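# Set black pot upright inside middle upper cabinet

## Task

Put the black pot standing upright on the floor (bottom shelf surface) of the middle upper cabinet, pushed in deep enough that the cabinet doors would be able to close; disturb nothing else, and the pot must not topple or be left tilted, or the task fails.

## Robot and tools

ROBOT. A LinearBot: a base that can drive in any direction, a column about 1.7 m high, and a carriage that slides up and down it (lift_m). The carriage holds two identical arms, left and right, each with six joints and a two-finger gripper. Arm bases sit roughly 0.57 m + lift_m above the floor; some carriage parts reach about 0.15 m lower. A hand can get 0.78 m from its shoulder but only about 0.38 m below its arm base. A hand is about 0.16 m long, 0.1 m wide (0.14 m opened); the wrist camera sticks out 0.11 m to one side of joint 6's axis. Fingertips are thin (about 0.005 m by 0.02 m). Parked arm: joints 1 to 6 = 0, 0.05, 0.05, 1.45, 0, 0; with both parked the robot is about 0.85 m wide, 0.65 m long.

CAMERAS. carriage_camera faces forward, tilted about 20 degrees down; left_wrist_camera and right_wrist_camera look out beyond their fingertips. Images are 672x504 pixels.

FRAMES. Base frame: metres, origin on the floor under the base centre, x forward, y left, z up. left_hand and right_hand are reported in it: the point between the finger pads, plus quat_wxyz (hand z along the fingers, hand y the opening direction; an upright hand with joints 1, 5, 6 at 0 gives 1, 0, 0, 0). base_odometry is x, y and heading relative to where the base began the scene, counted from wheel turns only (slip counts as motion); heading in rad, left positive, -3.142 to 3.142.

TOOL move. Arguments: base, joints, speeds, min_time_s, cameras. An action needs base, joints or both; its parts start together.
- base: an object with exactly one key, each a relative offset from the base's last reported position: translate_m (metres, forward positive, -2 to 2), strafe_m (metres, left positive, -2 to 2) or rotate_rad (radians, counter-clockwise positive, -6.3 to 6.3).
- joints: one object covering both arms and the lift, keyed by name, each value an absolute target: lift_m 0 to 1 m; left_joint1_rad -2.617 to 3.054 (swing about vertical, 0 ahead, positive to the left); left_joint2_rad 0 to 3.141 (shoulder: 0 upper arm level pointing back, 1.57 vertical, 3.14 level pointing forward); left_joint3_rad 0 to 3.141 (elbow: 0 folded, 3.14 straight); left_joint4_rad -1.57 to 1.57 (wrist pitch, positive lifts the tips); left_joint5_rad -1.57 to 1.57 (wrist yaw, positive swings tips to the right, opposite sense to joint 1); left_joint6_rad -2.094 to 2.094 (roll about the finger axis, positive clockwise looking from the forearm); left_gripper_m 0 to 0.093 m (pad gap). right_ keys are identical. Done tolerances: lift 0.004, j1 0.02, j2 0.105, j3 0.06, j4 0.04, j5 0.025, j6 0.02, gripper 0.004. Names left out keep their earlier target and may still be pushing.
- speeds: caps for this action only: translate_m and strafe_m 0.02 to 0.5 m/s, rotate_rad 0.05 to 1.57 rad/s, lift_m 0.08 to 0.25 m/s; the top value is the default.
- min_time_s: 0.1 to 8 s, a floor on how long each arm and gripper motion takes; smoother, straighter paths.
- cameras: list of camera names or "all"; [] gives none; omitted means all for an empty move, none otherwise.
An action runs at most 15 s; a drive stops with time_out after 14 s. Unknown keys make the call invalid; out-of-range values get it refused, and a refusal or a stop skips the later move, wait and finished_scene calls in the same reply. A move with no action just reports state, images and the scene number.

wait: seconds 0 to 10, plus cameras; the robot keeps its current commands. zoom_image: camera and region [x0, y0, x1, y1] in pixels (top-left origin, at most 504 by 504) of that camera's newest image. finished_scene: scene = the current scene number; irreversible, so the pot must already be settled.

RESULTS. A move line reads done or the worst status. Statuses: done (base: wheels turned the commanded amount, slip or not); off_target (stopped short, may keep pushing); contact_stop and time_out (target abandoned, holds in place); not_followed (the self-collision check withheld an arm's targets; it may retry later); limit_stop_at_motor_heat. joint_positions, motor_effort (percent of max, peak in brackets, sizable error), joint torques (joints 1 to 3 wrap at ±28 N m), on_its_own (uncommanded actions; "held at" is a target), pictures (image order), MOTOR HOT and OVER-TEMPERATURE FAULT lines.

CAUTIONS.
- Hand readings err, usually too high, worse at long reach; 1 kg can drop a level hand 7 to 25 cm. Small turns may not happen; big arm moves without min_time_s can stray a few cm.
- Arms have no contact stop and keep pressing; the base stops on wheel effort but ignores the arms. If stuck, drive about 0.2 m back the way you came; a carriage resting on something frees by raising the lift. Falling lift effort while lowering means a hand or load is resting on something. Never reverse under a table edge.
- Do not let the arms strike or squeeze each other. To untangle a withheld pair, resend one arm's six readings with joint 1 turned away, then the other in a later action.
- Outstretched or loaded arms heat up even while idle or while you think; at 100 °C the arm goes limp for 30 to 60 s. Park arms to cool.
- Tipping is likeliest with a high carriage, stretched or loaded arms, pushing, or sudden stops; it is unrecoverable and only images show leaning.
- Gripper: empty closed reads 0.000 to 0.003; on a hard part it reads slightly narrower (or up to 0.002 wider). Force builds from about 0.005 m below first-touch reading. Release by commanding well above the reading.
- Avoid drops, releasing moving objects, slams and hard pushes. Loose objects may get nudged occasionally. The robot keeps holding its last command during your thinking, and faster solutions are better.

Each tool is called after "Emit:" by a JSON object that holds its "name" and its "arguments", one argument or row to a line.

## Session

Emit:
{"name": "move", "arguments": {

}}

Scene clock: 0.00 s.
Joint torques (N m): no reading
base_odometry: x=+0.000 y=+0.000 heading=+0.000
base_status: not commanded
joint_positions: lift_m=+0.300 left_joint1_rad=-0.007 left_joint2_rad=+0.044 left_joint3_rad=+0.027 left_joint4_rad=+1.460 left_joint5_rad=-0.018 left_joint6_rad=+0.017 left_gripper_m=+0.09396 right_joint1_rad=-0.002 right_joint2_rad=+0.059 right_joint3_rad=+0.042 right_joint4_rad=+1.500 right_joint5_rad=+0.048 right_joint6_rad=-0.029 right_gripper_m=+0.09396
joint_status: not commanded
motor_effort: lift_m=+23 drive_wheels=-2
left_hand: x=+0.2562 y=+0.3063 z=+1.2991 quat_wxyz=(+0.998, -0.008, +0.064, +0.006) (m; base frame)
right_hand: x=+0.2466 y=-0.3118 z=+1.3037 quat_wxyz=(+0.999, +0.023, +0.044, -0.017) (m; base frame)
pictures: carriage_camera, left_wrist_camera, right_wrist_camera

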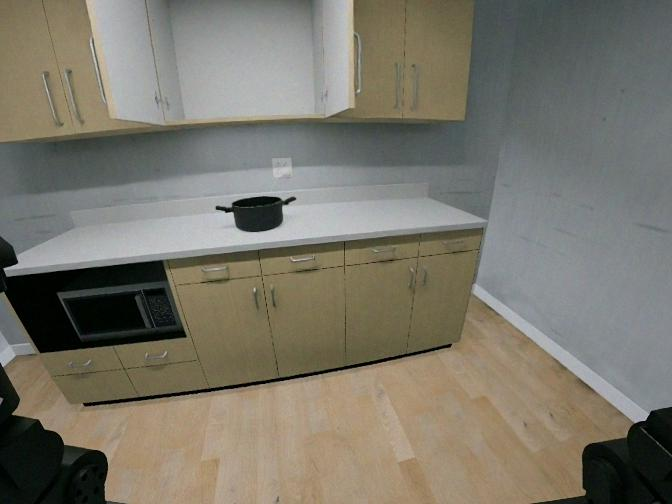

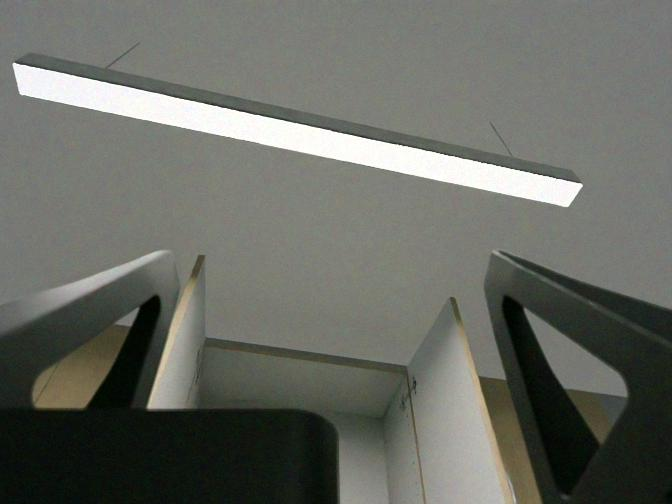

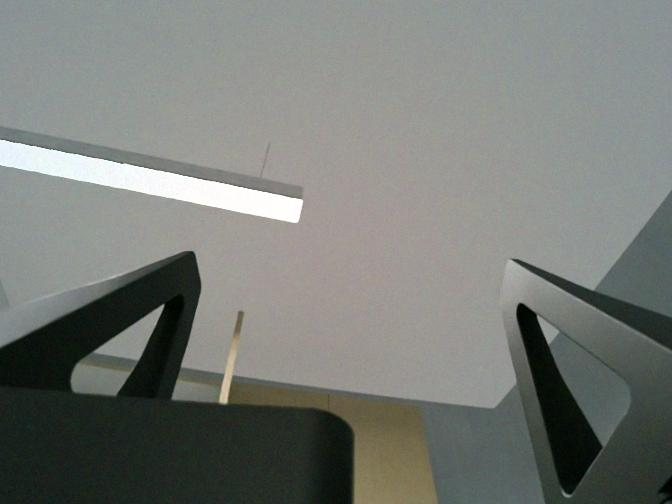

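Emit:
{"name": "move", "arguments": {
  "base": {"rotate_rad":0.355},
  "cameras": ["carriage_camera"]
}}

Emit:
{"name": "move", "arguments": {
  "joints": {"lift_m":0.75},
  "cameras": ["carriage_camera"]
}}

Scene clock: 3.37 s.
Joint torques (N m): left_arm=[-0.1 4.52 5.59 -0.16 0.05 0.04] | right_arm=[-0.14 4.56 5.16 -0.35 -0.05 -0.01]
move: done
base_odometry: x=+0.000 y=+0.000 heading=+0.355
base_status: done
joint_positions: lift_m=+0.300 left_joint1_rad=-0.007 left_joint2_rad=+0.044 left_joint3_rad=+0.027 left_joint4_rad=+1.460 left_joint5_rad=-0.018 left_joint6_rad=+0.017 left_gripper_m=+0.09396 right_joint1_rad=-0.002 right_joint2_rad=+0.059 right_joint3_rad=+0.042 right_joint4_rad=+1.500 right_joint5_rad=+0.048 right_joint6_rad=-0.029 right_gripper_m=+0.09396
joint_status: not commanded
motor_effort: lift_m=+23(23) drive_wheels=+3(10)
left_hand: x=+0.2562 y=+0.3063 z=+1.2991 quat_wxyz=(+0.998, -0.008, +0.064, +0.006) (m; base frame)
right_hand: x=+0.2466 y=-0.3118 z=+1.3037 quat_wxyz=(+0.999, +0.023, +0.044, -0.017) (m; base frame)
pictures: carriage_camera

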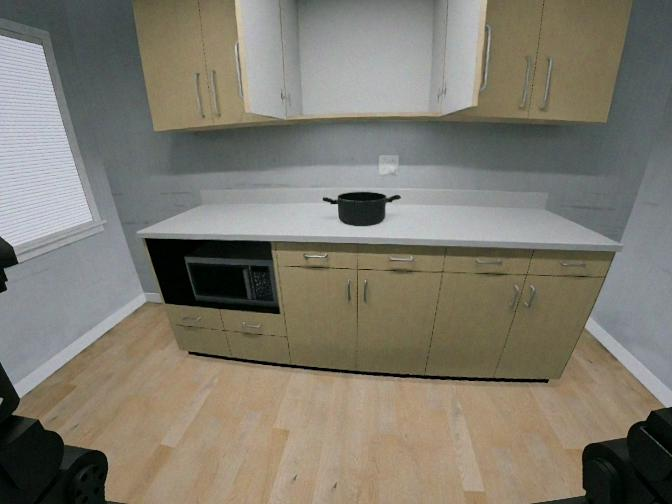

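Scene clock: 5.70 s.
Joint torques (N m): left_arm=[-0.05 4.52 5.61 -0.17 0.02 0.04] | right_arm=[-0.08 4.53 5.14 -0.34 -0.05 -0.01]
move: done
base_odometry: x=+0.000 y=+0.000 heading=+0.355
base_status: not commanded
joint_positions: lift_m=+0.750 left_joint1_rad=-0.007 left_joint2_rad=+0.044 left_joint3_rad=+0.027 left_joint4_rad=+1.460 left_joint5_rad=-0.018 left_joint6_rad=+0.017 left_gripper_m=+0.09396 right_joint1_rad=-0.002 right_joint2_rad=+0.059 right_joint3_rad=+0.042 right_joint4_rad=+1.500 right_joint5_rad=+0.048 right_joint6_rad=-0.029 right_gripper_m=+0.09396
joint_status: all done
motor_effort: lift_m=+23(29) drive_wheels=+3(4)
left_hand: x=+0.2562 y=+0.3063 z=+1.7490 quat_wxyz=(+0.998, -0.008, +0.064, +0.006) (m; base frame)
right_hand: x=+0.2466 y=-0.3118 z=+1.7536 quat_wxyz=(+0.999, +0.023, +0.044, -0.017) (m; base frame)
pictures: carriage_camera

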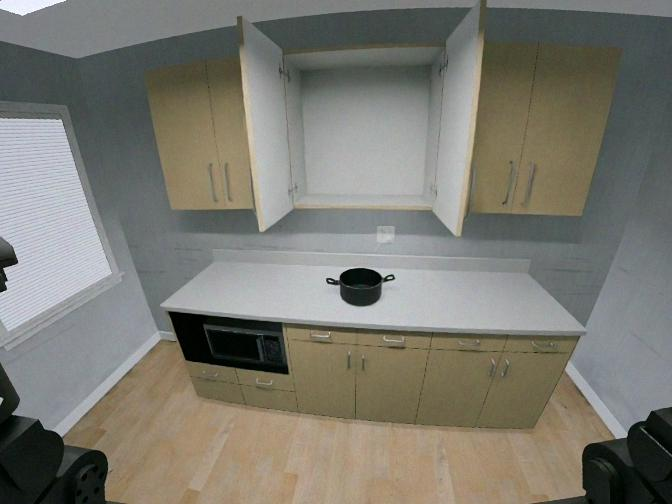

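Emit:
{"name": "move", "arguments": {
  "base": {"rotate_rad":-0.12},
  "cameras": ["all"]
}}

Emit:
{"name": "zoom_image", "arguments": {
  "camera": "carriage_camera",
  "region": [320, 230, 480, 350]
}}

Scene clock: 7.90 s.
Joint torques (N m): left_arm=[-0.14 4.59 5.5 -0.17 0.04 0.03] | right_arm=[-0.16 4.51 5.16 -0.35 -0.05 -0.02]
move: done
base_odometry: x=+0.000 y=+0.000 heading=+0.235
base_status: done
joint_positions: lift_m=+0.750 left_joint1_rad=-0.007 left_joint2_rad=+0.044 left_joint3_rad=+0.027 left_joint4_rad=+1.460 left_joint5_rad=-0.018 left_joint6_rad=+0.017 left_gripper_m=+0.09396 right_joint1_rad=-0.002 right_joint2_rad=+0.059 right_joint3_rad=+0.042 right_joint4_rad=+1.500 right_joint5_rad=+0.048 right_joint6_rad=-0.029 right_gripper_m=+0.09396
joint_status: not commanded
motor_effort: lift_m=+23(23) drive_wheels=-8(10)
left_hand: x=+0.2562 y=+0.3063 z=+1.7490 quat_wxyz=(+0.998, -0.008, +0.064, +0.006) (m; base frame)
right_hand: x=+0.2466 y=-0.3118 z=+1.7536 quat_wxyz=(+0.999, +0.023, +0.044, -0.017) (m; base frame)
pictures: carriage_camera, left_wrist_camera, right_wrist_camera

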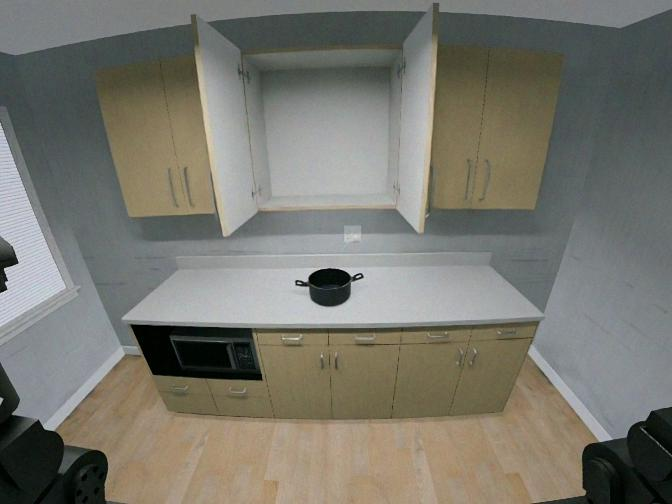

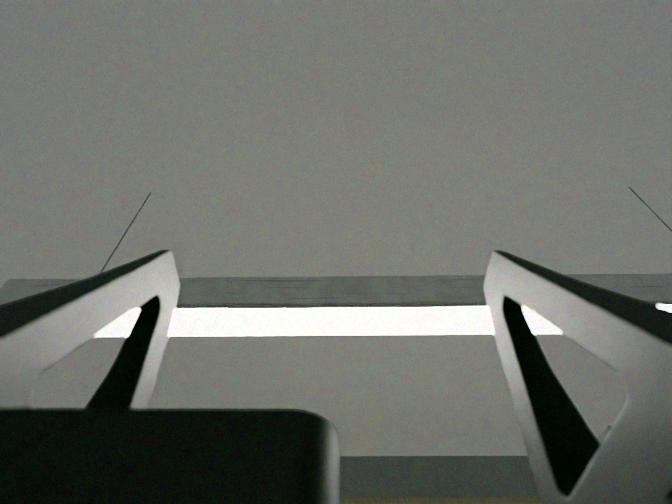

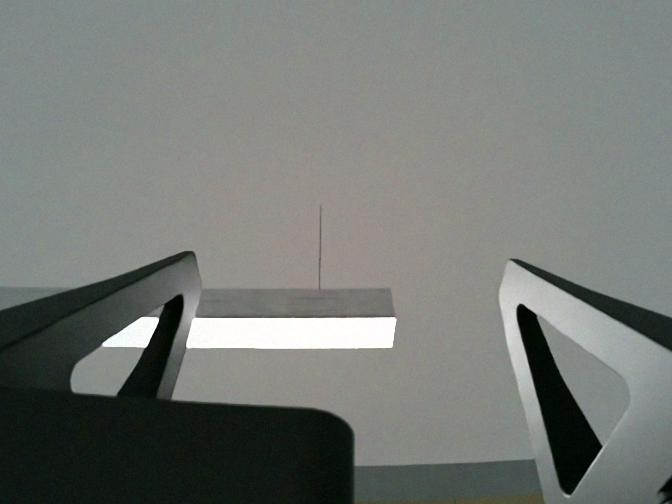

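Scaled by 3.150 from the camera's 672x504 image, which has a finer 960x720 frame.

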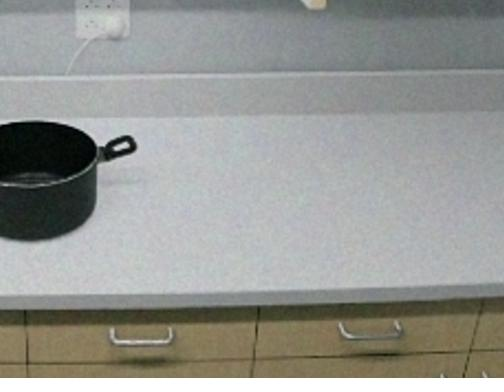

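Emit:
{"name": "move", "arguments": {
  "joints": {"left_joint2_rad":1.0,"left_joint3_rad":1.0,"left_joint4_rad":0,"right_joint2_rad":1.0,"right_joint3_rad":1.0,"right_joint4_rad":0,"lift_m":0.5},
  "min_time_s": 2
}}

Emit:
{"name": "move", "arguments": {
  "joints": {"left_joint4_rad":1.0,"right_joint4_rad":1.0}
}}

Emit:
{"name": "move", "arguments": {
  "joints": {"left_joint4_rad":0,"left_joint2_rad":1.8,"left_joint3_rad":1.8,"right_joint2_rad":1.8,"right_joint3_rad":1.2,"right_joint4_rad":0.6},
  "min_time_s": 2
}}

Emit:
{"name": "move", "arguments": {
  "joints": {"left_joint2_rad":1.8,"left_joint3_rad":1.2,"left_joint4_rad":0.6,"left_joint6_rad":1.57,"right_joint6_rad":-1.57},
  "min_time_s": 2,
  "cameras": ["all"]
}}

Scene clock: 13.37 s.
Joint torques (N m): left_arm=[-0.03 -2.74 10.03 2.29 0.05 0.03] | right_arm=[-0.13 -2.25 9.33 2.09 -0.02 -0.01]
move: done
base_odometry: x=+0.000 y=+0.000 heading=+0.235
base_status: not commanded
joint_positions: lift_m=+0.500 left_joint1_rad=-0.007 left_joint2_rad=+0.995 left_joint3_rad=+0.969 left_joint4_rad=+0.007 left_joint5_rad=-0.018 left_joint6_rad=+0.017 left_gripper_m=+0.09396 right_joint1_rad=-0.002 right_joint2_rad=+0.997 right_joint3_rad=+0.963 right_joint4_rad=-0.001 right_joint5_rad=+0.048 right_joint6_rad=-0.029 right_gripper_m=+0.09396
joint_status: all done
motor_effort: lift_m=+21(21) drive_wheels=-7(9)
left_hand: x=+0.5914 y=+0.3040 z=+1.4579 quat_wxyz=(+0.700, +0.002, +0.714, +0.010) (m; base frame)
right_hand: x=+0.5918 y=-0.3125 z=+1.4525 quat_wxyz=(+0.694, +0.007, +0.719, -0.028) (m; base frame)

Scene clock: 14.93 s.
Joint torques (N m): left_arm=[-0.09 -1.39 8.35 1.24 0.05 0.05] | right_arm=[-0.06 -1.11 7.83 1.03 -0.04 -0.02]
move: done
base_odometry: x=+0.000 y=+0.000 heading=+0.235
base_status: not commanded
joint_positions: lift_m=+0.500 left_joint1_rad=-0.007 left_joint2_rad=+0.995 left_joint3_rad=+0.975 left_joint4_rad=+0.979 left_joint5_rad=-0.018 left_joint6_rad=+0.017 left_gripper_m=+0.09396 right_joint1_rad=-0.002 right_joint2_rad=+0.997 right_joint3_rad=+0.970 right_joint4_rad=+0.982 right_joint5_rad=+0.048 right_joint6_rad=-0.029 right_gripper_m=+0.09396
joint_status: all done
motor_effort: lift_m=+21(21) drive_wheels=-9(9)
left_hand: x=+0.4866 y=+0.3047 z=+1.6655 quat_wxyz=(+0.953, -0.005, +0.302, +0.007) (m; base frame)
right_hand: x=+0.4877 y=-0.3123 z=+1.6637 quat_wxyz=(+0.953, +0.019, +0.303, -0.022) (m; base frame)

Scene clock: 17.30 s.
Joint torques (N m): left_arm=[-0.09 -11.07 9.92 2.3 0.04 0.03] | right_arm=[-0.13 -9.88 9.02 2.09 -0.01 0.01]
move: done
base_odometry: x=+0.000 y=+0.000 heading=+0.235
base_status: not commanded
joint_positions: lift_m=+0.500 left_joint1_rad=-0.007 left_joint2_rad=+1.794 left_joint3_rad=+1.769 left_joint4_rad=+0.007 left_joint5_rad=-0.018 left_joint6_rad=+0.017 left_gripper_m=+0.09396 right_joint1_rad=-0.002 right_joint2_rad=+1.799 right_joint3_rad=+1.164 right_joint4_rad=+0.596 right_joint5_rad=+0.048 right_joint6_rad=-0.029 right_gripper_m=+0.09396
joint_status: all done
motor_effort: lift_m=+21(21) drive_wheels=-9(9)
left_hand: x=+0.7935 y=+0.3026 z=+1.4946 quat_wxyz=(+0.700, +0.002, +0.714, +0.010) (m; base frame)
right_hand: x=+0.7808 y=-0.3129 z=+1.3383 quat_wxyz=(+0.693, +0.007, +0.721, -0.028) (m; base frame)

Scene clock: 19.73 s.
Joint torques (N m): left_arm=[-0.08 -10.86 6.41 2.68 0.04 0.1] | right_arm=[-0.14 -9.8 9.09 2.11 -0.02 -0.09]
move: done
base_odometry: x=+0.000 y=+0.000 heading=+0.235
base_status: not commanded
joint_positions: lift_m=+0.500 left_joint1_rad=-0.007 left_joint2_rad=+1.794 left_joint3_rad=+1.205 left_joint4_rad=+0.573 left_joint5_rad=-0.018 left_joint6_rad=+1.556 left_gripper_m=+0.09397 right_joint1_rad=-0.002 right_joint2_rad=+1.799 right_joint3_rad=+1.164 right_joint4_rad=+0.596 right_joint5_rad=+0.048 right_joint6_rad=-1.555 right_gripper_m=+0.09398
joint_status: all done
motor_effort: lift_m=+21(21) drive_wheels=-9(9)
left_hand: x=+0.7841 y=+0.3027 z=+1.3552 quat_wxyz=(+0.497, +0.498, +0.510, +0.495) (m; base frame)
right_hand: x=+0.7808 y=-0.3129 z=+1.3383 quat_wxyz=(+0.481, -0.493, +0.526, -0.499) (m; base frame)
pictures: carriage_camera, left_wrist_camera, right_wrist_camera

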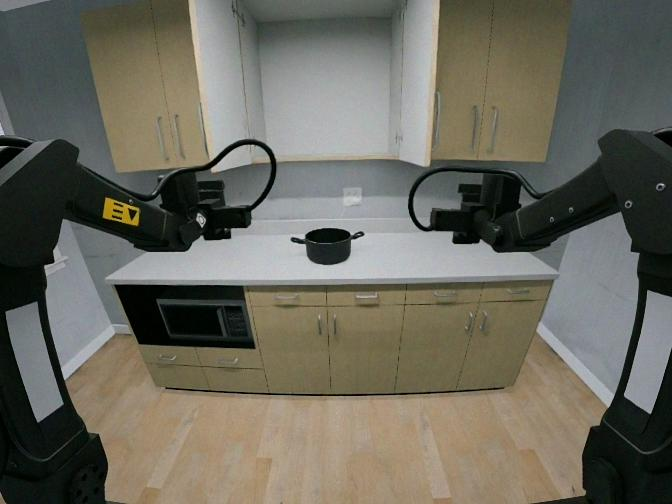

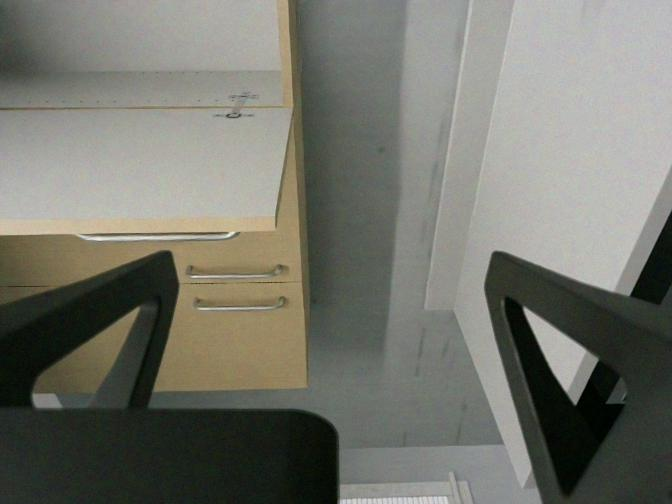

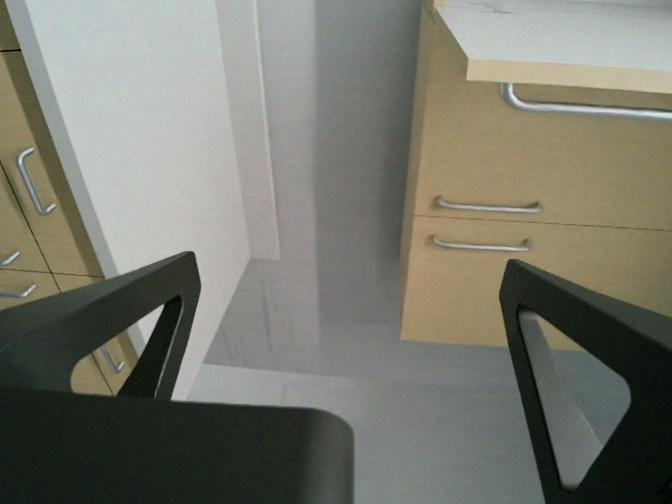

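Emit:
{"name": "move", "arguments": {
  "base": {"rotate_rad":0.27},
  "joints": {"left_joint6_rad":-1.57,"right_joint6_rad":1.57,"left_joint5_rad":0,"right_joint5_rad":0,"lift_m":0.45}
}}

Emit:
{"name": "move", "arguments": {
  "base": {"strafe_m":-0.36},
  "joints": {"left_joint1_rad":-0.2,"right_joint1_rad":0.2},
  "cameras": ["all"]
}}

Emit:
{"name": "zoom_image", "arguments": {
  "camera": "carriage_camera",
  "region": [180, 150, 500, 390]
}}

Scene clock: 25.37 s.
Joint torques (N m): left_arm=[-0.5 -12.31 7.12 2.55 0.15 -0.03] | right_arm=[-0.4 -10.92 8.16 2.24 -0.13 0.07]
move: done
base_odometry: x=+0.000 y=+0.000 heading=+0.505
base_status: done
joint_positions: lift_m=+0.450 left_joint1_rad=-0.003 left_joint2_rad=+1.808 left_joint3_rad=+1.198 left_joint4_rad=+0.583 left_joint5_rad=-0.013 left_joint6_rad=-1.557 left_gripper_m=+0.09404 right_joint1_rad=+0.000 right_joint2_rad=+1.809 right_joint3_rad=+1.176 right_joint4_rad=+0.583 right_joint5_rad=+0.012 right_joint6_rad=+1.555 right_gripper_m=+0.09403
joint_status: all done
motor_effort: lift_m=+21(22) drive_wheels=+2(7)
left_hand: x=+0.7856 y=+0.3043 z=+1.2969 quat_wxyz=(+0.499, -0.506, +0.508, -0.487) (m; base frame)
right_hand: x=+0.7835 y=-0.3055 z=+1.2855 quat_wxyz=(+0.494, +0.511, +0.513, +0.480) (m; base frame)

Scene clock: 28.07 s.
Joint torques (N m): left_arm=[0.32 -12.37 7.09 2.56 0.06 -0.02] | right_arm=[-0.09 -10.86 8.2 2.25 -0.04 0.03]
move: done
base_odometry: x=+0.175 y=-0.315 heading=+0.506
base_status: done
joint_positions: lift_m=+0.450 left_joint1_rad=-0.204 left_joint2_rad=+1.808 left_joint3_rad=+1.198 left_joint4_rad=+0.583 left_joint5_rad=-0.002 left_joint6_rad=-1.558 left_gripper_m=+0.09404 right_joint1_rad=+0.200 right_joint2_rad=+1.809 right_joint3_rad=+1.176 right_joint4_rad=+0.584 right_joint5_rad=+0.003 right_joint6_rad=+1.557 right_gripper_m=+0.09403
joint_status: all done
motor_effort: lift_m=+21(21) drive_wheels=-5(13)
left_hand: x=+0.7741 y=+0.1898 z=+1.2969 quat_wxyz=(+0.445, -0.450, +0.558, -0.538) (m; base frame)
right_hand: x=+0.7724 y=-0.1925 z=+1.2856 quat_wxyz=(+0.441, +0.455, +0.563, +0.530) (m; base frame)
pictures: carriage_camera, left_wrist_camera, right_wrist_camera

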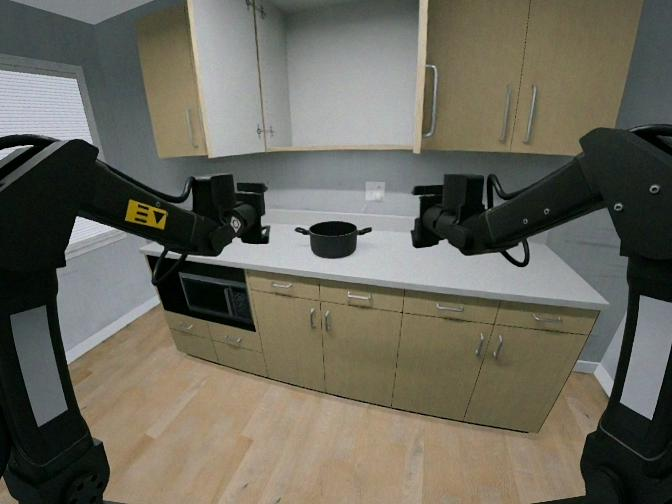

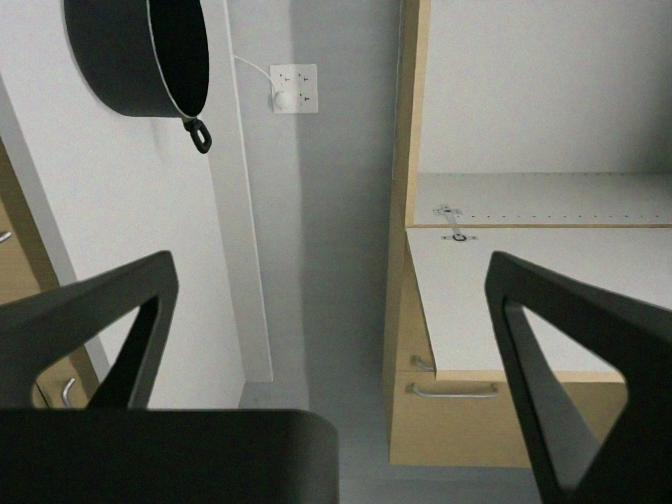

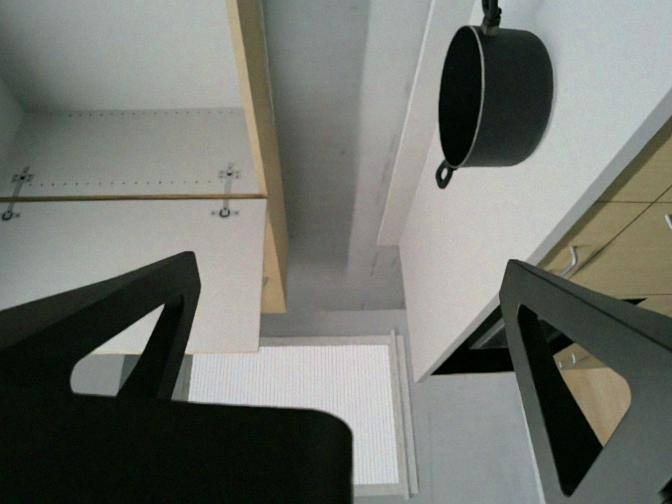

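Scaled by 1.575 from the camera's 672x504 image, which has a finer 960x720 frame.

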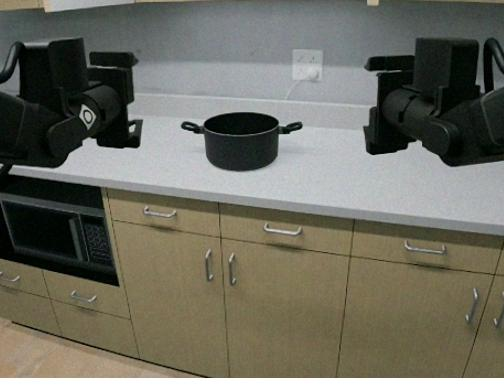

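Emit:
{"name": "move", "arguments": {
  "base": {"translate_m":0.5},
  "joints": {"lift_m":0.22},
  "speeds": {"translate_m":0.25},
  "cameras": ["all"]
}}

Emit:
{"name": "zoom_image", "arguments": {
  "camera": "carriage_camera",
  "region": [180, 150, 500, 390]
}}

Scene clock: 33.03 s.
Joint torques (N m): left_arm=[0.31 -12.34 7.09 2.51 0.06 -0.01] | right_arm=[0.03 -10.85 8.09 2.24 -0.03 0.04]
move: done
base_odometry: x=+0.612 y=-0.073 heading=+0.505
base_status: done
joint_positions: lift_m=+0.220 left_joint1_rad=-0.204 left_joint2_rad=+1.808 left_joint3_rad=+1.198 left_joint4_rad=+0.587 left_joint5_rad=-0.002 left_joint6_rad=-1.559 left_gripper_m=+0.09404 right_joint1_rad=+0.200 right_joint2_rad=+1.809 right_joint3_rad=+1.177 right_joint4_rad=+0.584 right_joint5_rad=+0.003 right_joint6_rad=+1.557 right_gripper_m=+0.09403
joint_status: all done
motor_effort: lift_m=+21(22) drive_wheels=-6(11)
left_hand: x=+0.7741 y=+0.1900 z=+1.0678 quat_wxyz=(+0.445, -0.449, +0.557, -0.539) (m; base frame)
right_hand: x=+0.7727 y=-0.1925 z=+1.0565 quat_wxyz=(+0.441, +0.455, +0.563, +0.531) (m; base frame)
pictures: carriage_camera, left_wrist_camera, right_wrist_camera

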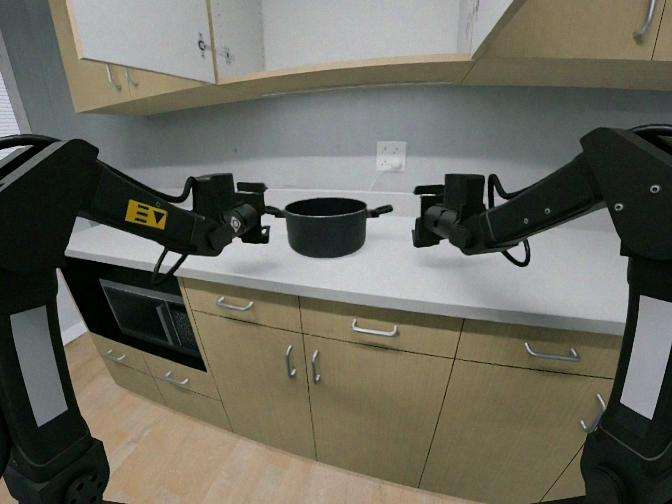

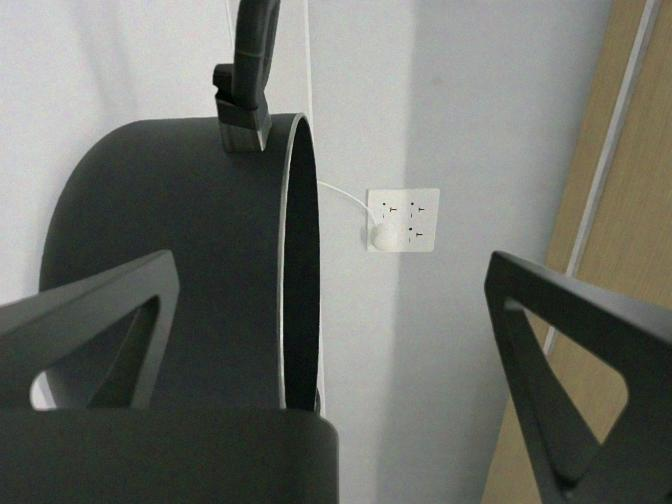

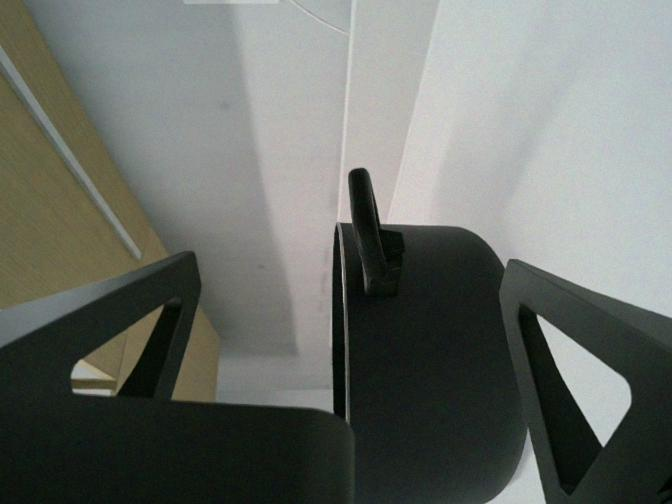

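Scaled by 1.575 from the camera's 672x504 image, which has a finer 960x720 frame.

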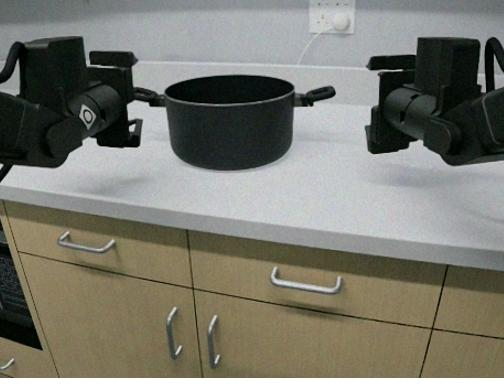

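Emit:
{"name": "move", "arguments": {
  "base": {"strafe_m":-0.065},
  "joints": {"lift_m":0.2},
  "speeds": {"strafe_m":0.1}
}}

Emit:
{"name": "move", "arguments": {
  "base": {"rotate_rad":0.1},
  "speeds": {"rotate_rad":0.2},
  "cameras": ["all"]
}}

Emit:
{"name": "zoom_image", "arguments": {
  "camera": "carriage_camera",
  "region": [180, 150, 500, 390]
}}

Scene clock: 36.57 s.
Joint torques (N m): left_arm=[0.21 -12.42 7.23 2.53 0.06 -0.01] | right_arm=[-0.05 -11.44 7.99 2.24 -0.05 0.04]
move: done
base_odometry: x=+0.644 y=-0.130 heading=+0.505
base_status: done
joint_positions: lift_m=+0.200 left_joint1_rad=-0.202 left_joint2_rad=+1.809 left_joint3_rad=+1.196 left_joint4_rad=+0.586 left_joint5_rad=-0.002 left_joint6_rad=-1.559 left_gripper_m=+0.09404 right_joint1_rad=+0.200 right_joint2_rad=+1.813 right_joint3_rad=+1.178 right_joint4_rad=+0.584 right_joint5_rad=+0.003 right_joint6_rad=+1.557 right_gripper_m=+0.09403
joint_status: all done
motor_effort: lift_m=+21(22) drive_wheels=-3(9)
left_hand: x=+0.7743 y=+0.1910 z=+1.0459 quat_wxyz=(+0.445, -0.451, +0.557, -0.537) (m; base frame)
right_hand: x=+0.7733 y=-0.1924 z=+1.0348 quat_wxyz=(+0.440, +0.456, +0.563, +0.530) (m; base frame)

Scene clock: 37.63 s.
Joint torques (N m): left_arm=[0.01 -12.46 7.31 2.54 0.06 -0.02] | right_arm=[-0.23 -11.4 8.01 2.23 -0.01 0.04]
move: done
base_odometry: x=+0.644 y=-0.130 heading=+0.605
base_status: done
joint_positions: lift_m=+0.200 left_joint1_rad=-0.201 left_joint2_rad=+1.809 left_joint3_rad=+1.196 left_joint4_rad=+0.586 left_joint5_rad=-0.002 left_joint6_rad=-1.559 left_gripper_m=+0.09404 right_joint1_rad=+0.202 right_joint2_rad=+1.813 right_joint3_rad=+1.178 right_joint4_rad=+0.585 right_joint5_rad=+0.003 right_joint6_rad=+1.557 right_gripper_m=+0.09403
joint_status: not commanded
motor_effort: lift_m=+21(21) drive_wheels=-1(10)
left_hand: x=+0.7744 y=+0.1916 z=+1.0459 quat_wxyz=(+0.445, -0.451, +0.557, -0.537) (m; base frame)
right_hand: x=+0.7730 y=-0.1911 z=+1.0350 quat_wxyz=(+0.440, +0.455, +0.564, +0.531) (m; base frame)
pictures: carriage_camera, left_wrist_camera, right_wrist_camera

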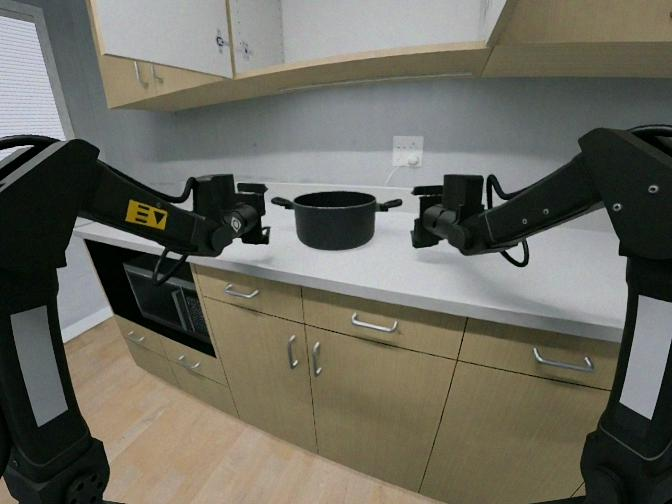

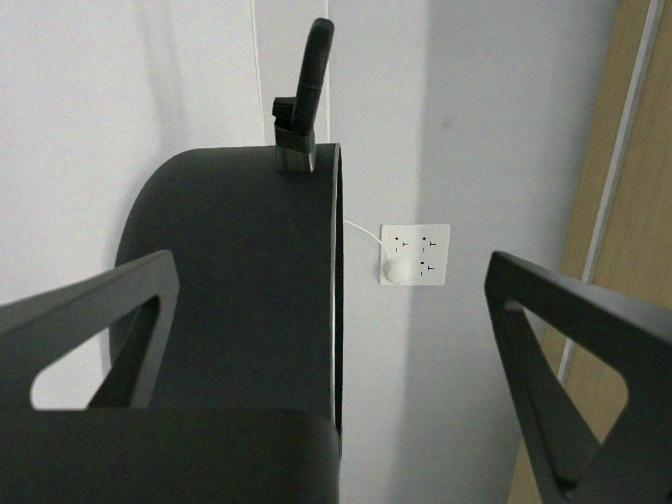

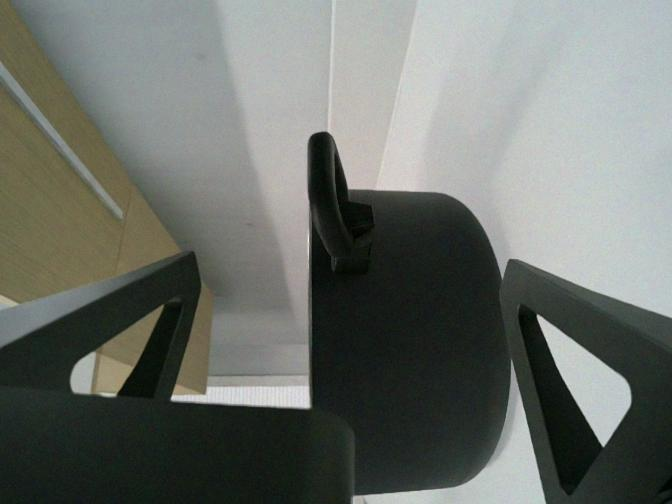

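Scaled by 1.575 from the camera's 672x504 image, which has a finer 960x720 frame.

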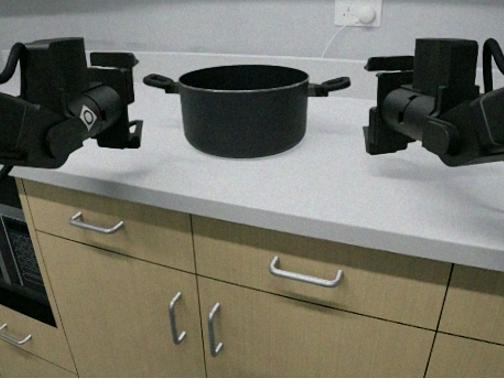

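Emit:
{"name": "move", "arguments": {
  "base": {"rotate_rad":-0.05},
  "joints": {"left_joint3_rad":1.17,"right_joint3_rad":1.23},
  "speeds": {"rotate_rad":0.2}
}}

Emit:
{"name": "move", "arguments": {
  "base": {"strafe_m":0.042},
  "speeds": {"strafe_m":0.1}
}}

Emit:
{"name": "move", "arguments": {
  "base": {"translate_m":0.05},
  "speeds": {"translate_m":0.1},
  "cameras": ["all"]
}}

Emit:
{"name": "zoom_image", "arguments": {
  "camera": "carriage_camera",
  "region": [180, 150, 500, 390]
}}

Scene clock: 39.87 s.
Joint torques (N m): left_arm=[0.23 -12.45 6.52 2.51 0.03 -0.01] | right_arm=[0.17 -11.41 8.88 2.21 -0.05 0.05]
move: done
base_odometry: x=+0.644 y=-0.130 heading=+0.556
base_status: done
joint_positions: lift_m=+0.200 left_joint1_rad=-0.202 left_joint2_rad=+1.809 left_joint3_rad=+1.174 left_joint4_rad=+0.587 left_joint5_rad=-0.001 left_joint6_rad=-1.559 left_gripper_m=+0.09404 right_joint1_rad=+0.198 right_joint2_rad=+1.813 right_joint3_rad=+1.197 right_joint4_rad=+0.585 right_joint5_rad=+0.003 right_joint6_rad=+1.557 right_gripper_m=+0.09403
joint_status: all done
motor_effort: lift_m=+21(21) drive_wheels=+2(9)
left_hand: x=+0.7720 y=+0.1911 z=+1.0356 quat_wxyz=(+0.440, -0.455, +0.563, -0.532) (m; base frame)
right_hand: x=+0.7754 y=-0.1932 z=+1.0439 quat_wxyz=(+0.445, +0.452, +0.558, +0.535) (m; base frame)

Scene clock: 41.00 s.
Joint torques (N m): left_arm=[-0.09 -12.42 6.53 2.51 0.05 -0.03] | right_arm=[-0.16 -11.34 8.91 2.24 -0.01 0.07]
move: done
base_odometry: x=+0.622 y=-0.094 heading=+0.555
base_status: done
joint_positions: lift_m=+0.200 left_joint1_rad=-0.200 left_joint2_rad=+1.809 left_joint3_rad=+1.174 left_joint4_rad=+0.587 left_joint5_rad=-0.001 left_joint6_rad=-1.559 left_gripper_m=+0.09404 right_joint1_rad=+0.200 right_joint2_rad=+1.813 right_joint3_rad=+1.197 right_joint4_rad=+0.585 right_joint5_rad=+0.002 right_joint6_rad=+1.557 right_gripper_m=+0.09403
joint_status: not commanded
motor_effort: lift_m=+21(21) drive_wheels=+2(10)
left_hand: x=+0.7723 y=+0.1923 z=+1.0356 quat_wxyz=(+0.440, -0.455, +0.563, -0.531) (m; base frame)
right_hand: x=+0.7751 y=-0.1917 z=+1.0439 quat_wxyz=(+0.445, +0.451, +0.558, +0.535) (m; base frame)

Scene clock: 42.20 s.
Joint torques (N m): left_arm=[-0.02 -12.38 6.49 2.51 0.04 -0.02] | right_arm=[-0.13 -11.36 8.94 2.21 -0.04 0.06]
move: done
base_odometry: x=+0.664 y=-0.068 heading=+0.556
base_status: done
joint_positions: lift_m=+0.200 left_joint1_rad=-0.200 left_joint2_rad=+1.809 left_joint3_rad=+1.174 left_joint4_rad=+0.587 left_joint5_rad=-0.001 left_joint6_rad=-1.559 left_gripper_m=+0.09404 right_joint1_rad=+0.200 right_joint2_rad=+1.813 right_joint3_rad=+1.197 right_joint4_rad=+0.585 right_joint5_rad=+0.002 right_joint6_rad=+1.557 right_gripper_m=+0.09403
joint_status: not commanded
motor_effort: lift_m=+21(21) drive_wheels=-5(12)
left_hand: x=+0.7722 y=+0.1921 z=+1.0356 quat_wxyz=(+0.440, -0.455, +0.563, -0.532) (m; base frame)
right_hand: x=+0.7751 y=-0.1917 z=+1.0440 quat_wxyz=(+0.445, +0.451, +0.558, +0.536) (m; base frame)
pictures: carriage_camera, left_wrist_camera, right_wrist_camera

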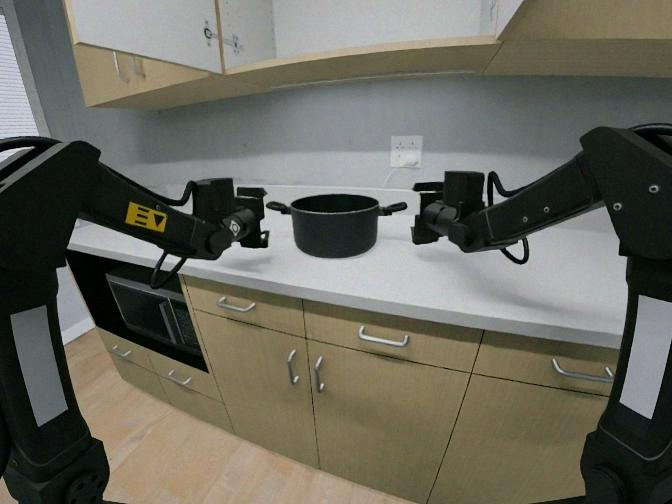

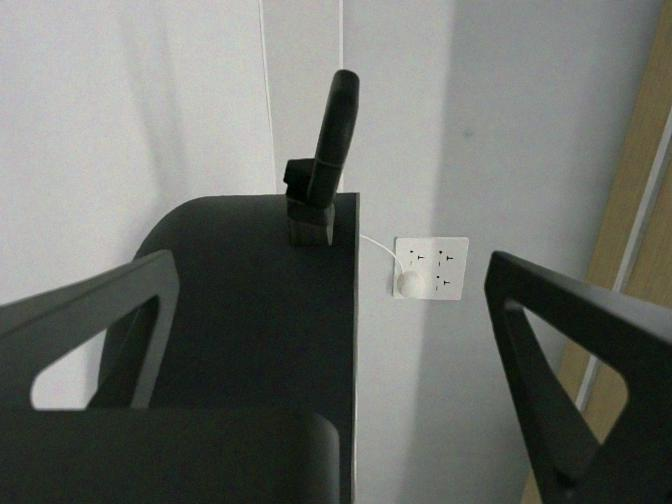

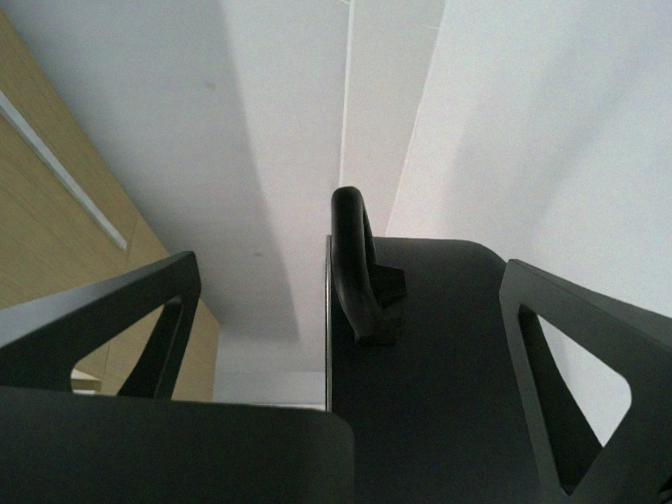

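Scaled by 1.575 from the camera's 672x504 image, which has a finer 960x720 frame.

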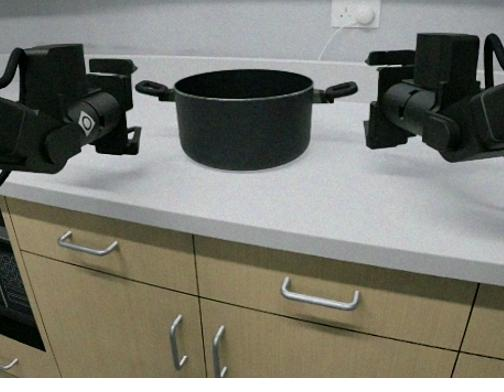

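Emit:
{"name": "move", "arguments": {
  "joints": {"left_joint1_rad":-0.152,"right_joint1_rad":0.215}
}}

Emit:
{"name": "move", "arguments": {
  "base": {"translate_m":0.035},
  "speeds": {"translate_m":0.06},
  "cameras": ["all"]
}}

Emit:
{"name": "zoom_image", "arguments": {
  "camera": "carriage_camera",
  "region": [200, 150, 460, 290]
}}

Scene clock: 44.33 s.
Joint torques (N m): left_arm=[-0.16 -12.41 6.49 2.52 0.03 -0.01] | right_arm=[0.25 -11.37 8.9 2.21 -0.04 0.05]
move: done
base_odometry: x=+0.664 y=-0.068 heading=+0.556
base_status: not commanded
joint_positions: lift_m=+0.200 left_joint1_rad=-0.151 left_joint2_rad=+1.809 left_joint3_rad=+1.174 left_joint4_rad=+0.587 left_joint5_rad=-0.001 left_joint6_rad=-1.559 left_gripper_m=+0.09404 right_joint1_rad=+0.210 right_joint2_rad=+1.813 right_joint3_rad=+1.197 right_joint4_rad=+0.585 right_joint5_rad=+0.002 right_joint6_rad=+1.557 right_gripper_m=+0.09403
joint_status: all done
motor_effort: lift_m=+21(21) drive_wheels=-6(6)
left_hand: x=+0.7770 y=+0.2193 z=+1.0356 quat_wxyz=(+0.453, -0.469, +0.551, -0.521) (m; base frame)
right_hand: x=+0.7740 y=-0.1864 z=+1.0440 quat_wxyz=(+0.442, +0.449, +0.561, +0.538) (m; base frame)

Scene clock: 45.47 s.
Joint torques (N m): left_arm=[-0.12 -12.41 6.52 2.52 0.03 -0.01] | right_arm=[0.2 -11.34 8.95 2.2 -0.04 0.05]
move: done
base_odometry: x=+0.694 y=-0.049 heading=+0.556
base_status: done
joint_positions: lift_m=+0.200 left_joint1_rad=-0.151 left_joint2_rad=+1.809 left_joint3_rad=+1.174 left_joint4_rad=+0.587 left_joint5_rad=-0.001 left_joint6_rad=-1.559 left_gripper_m=+0.09404 right_joint1_rad=+0.211 right_joint2_rad=+1.813 right_joint3_rad=+1.197 right_joint4_rad=+0.586 right_joint5_rad=+0.002 right_joint6_rad=+1.557 right_gripper_m=+0.09403
joint_status: not commanded
motor_effort: lift_m=+21(21) drive_wheels=-6(8)
left_hand: x=+0.7770 y=+0.2193 z=+1.0356 quat_wxyz=(+0.453, -0.469, +0.551, -0.521) (m; base frame)
right_hand: x=+0.7739 y=-0.1860 z=+1.0441 quat_wxyz=(+0.442, +0.448, +0.561, +0.538) (m; base frame)
pictures: carriage_camera, left_wrist_camera, right_wrist_camera

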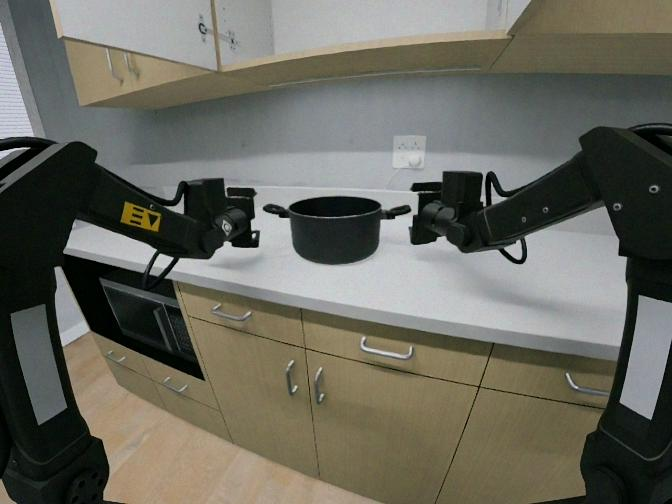

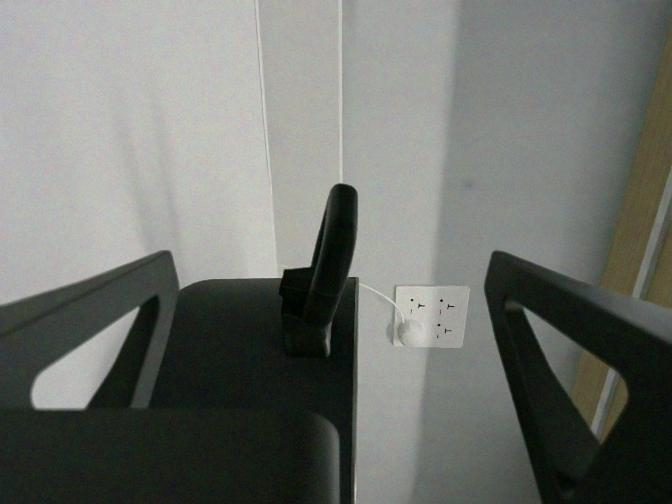

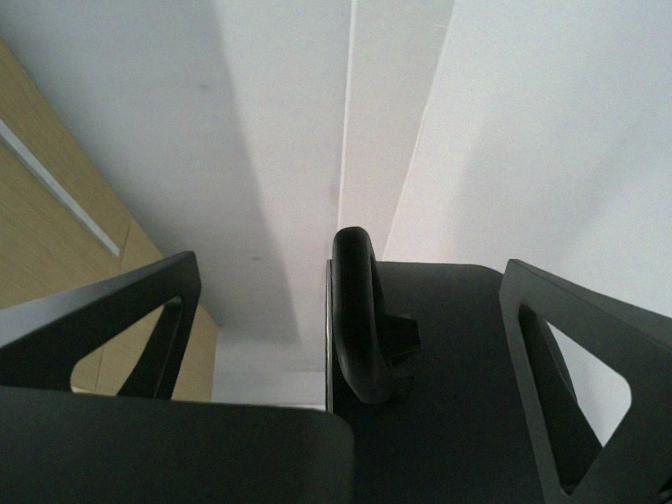

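Scaled by 1.938 from the camera's 672x504 image, which has a finer 960x720 frame.

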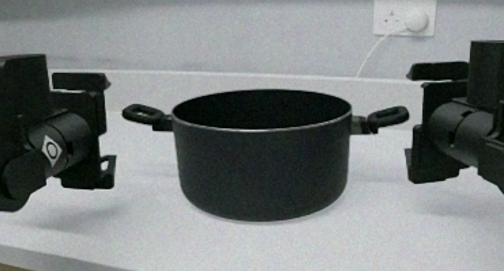

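Emit:
{"name": "move", "arguments": {
  "joints": {"left_joint1_rad":-0.185,"right_joint1_rad":0.235}
}}

Emit:
{"name": "move", "arguments": {
  "base": {"translate_m":0.035},
  "speeds": {"translate_m":0.06},
  "cameras": ["all"]
}}

Emit:
{"name": "zoom_image", "arguments": {
  "camera": "carriage_camera",
  "region": [200, 150, 460, 290]
}}

Scene clock: 48.17 s.
Joint torques (N m): left_arm=[-0.2 -12.41 6.54 2.52 0.04 -0.01] | right_arm=[0.01 -11.4 8.9 2.21 -0.04 0.06]
move: done
base_odometry: x=+0.694 y=-0.049 heading=+0.556
base_status: not commanded
joint_positions: lift_m=+0.200 left_joint1_rad=-0.184 left_joint2_rad=+1.809 left_joint3_rad=+1.174 left_joint4_rad=+0.587 left_joint5_rad=-0.001 left_joint6_rad=-1.559 left_gripper_m=+0.09404 right_joint1_rad=+0.233 right_joint2_rad=+1.813 right_joint3_rad=+1.197 right_joint4_rad=+0.586 right_joint5_rad=+0.002 right_joint6_rad=+1.557 right_gripper_m=+0.09403
joint_status: all done
motor_effort: lift_m=+21(21) drive_wheels=-5(6)
left_hand: x=+0.7739 y=+0.2009 z=+1.0356 quat_wxyz=(+0.444, -0.460, +0.559, -0.528) (m; base frame)
right_hand: x=+0.7712 y=-0.1736 z=+1.0441 quat_wxyz=(+0.436, +0.442, +0.566, +0.543) (m; base frame)

Scene clock: 49.27 s.
Joint torques (N m): left_arm=[-0.24 -12.42 6.53 2.51 0.04 0] | right_arm=[0.01 -11.37 8.88 2.21 -0.05 0.03]
move: done
base_odometry: x=+0.723 y=-0.030 heading=+0.557
base_status: done
joint_positions: lift_m=+0.200 left_joint1_rad=-0.184 left_joint2_rad=+1.809 left_joint3_rad=+1.174 left_joint4_rad=+0.587 left_joint5_rad=-0.001 left_joint6_rad=-1.559 left_gripper_m=+0.09404 right_joint1_rad=+0.233 right_joint2_rad=+1.813 right_joint3_rad=+1.197 right_joint4_rad=+0.586 right_joint5_rad=+0.002 right_joint6_rad=+1.557 right_gripper_m=+0.09403
joint_status: not commanded
motor_effort: lift_m=+21(21) drive_wheels=-6(9)
left_hand: x=+0.7739 y=+0.2009 z=+1.0356 quat_wxyz=(+0.444, -0.460, +0.559, -0.528) (m; base frame)
right_hand: x=+0.7712 y=-0.1736 z=+1.0441 quat_wxyz=(+0.436, +0.442, +0.566, +0.543) (m; base frame)
pictures: carriage_camera, left_wrist_camera, right_wrist_camera

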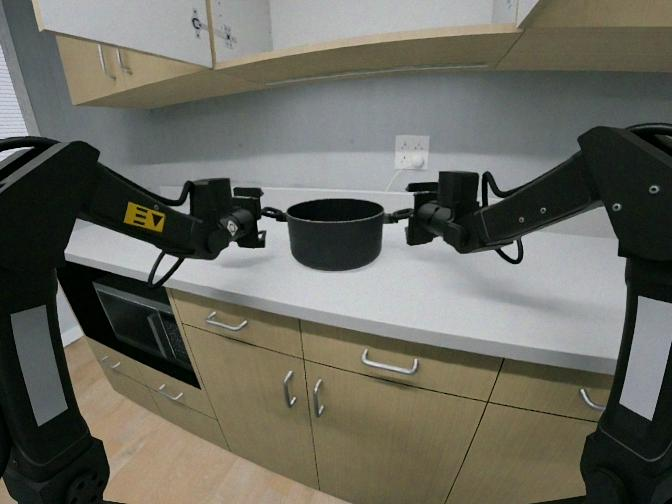

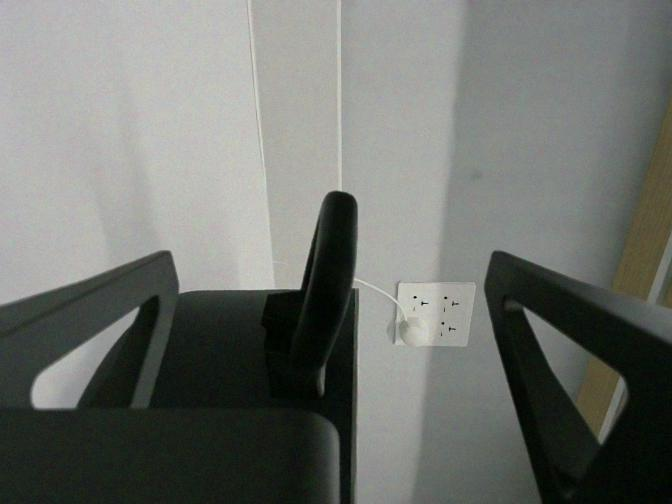

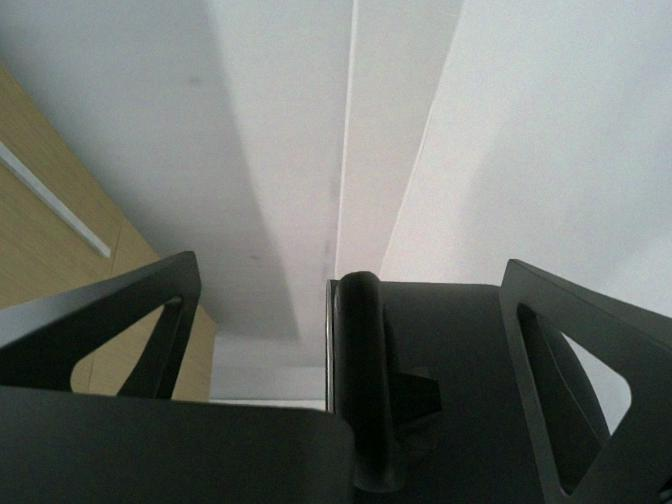

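Scaled by 1.938 from the camera's 672x504 image, which has a finer 960x720 frame.

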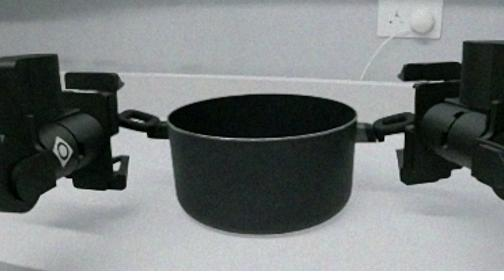

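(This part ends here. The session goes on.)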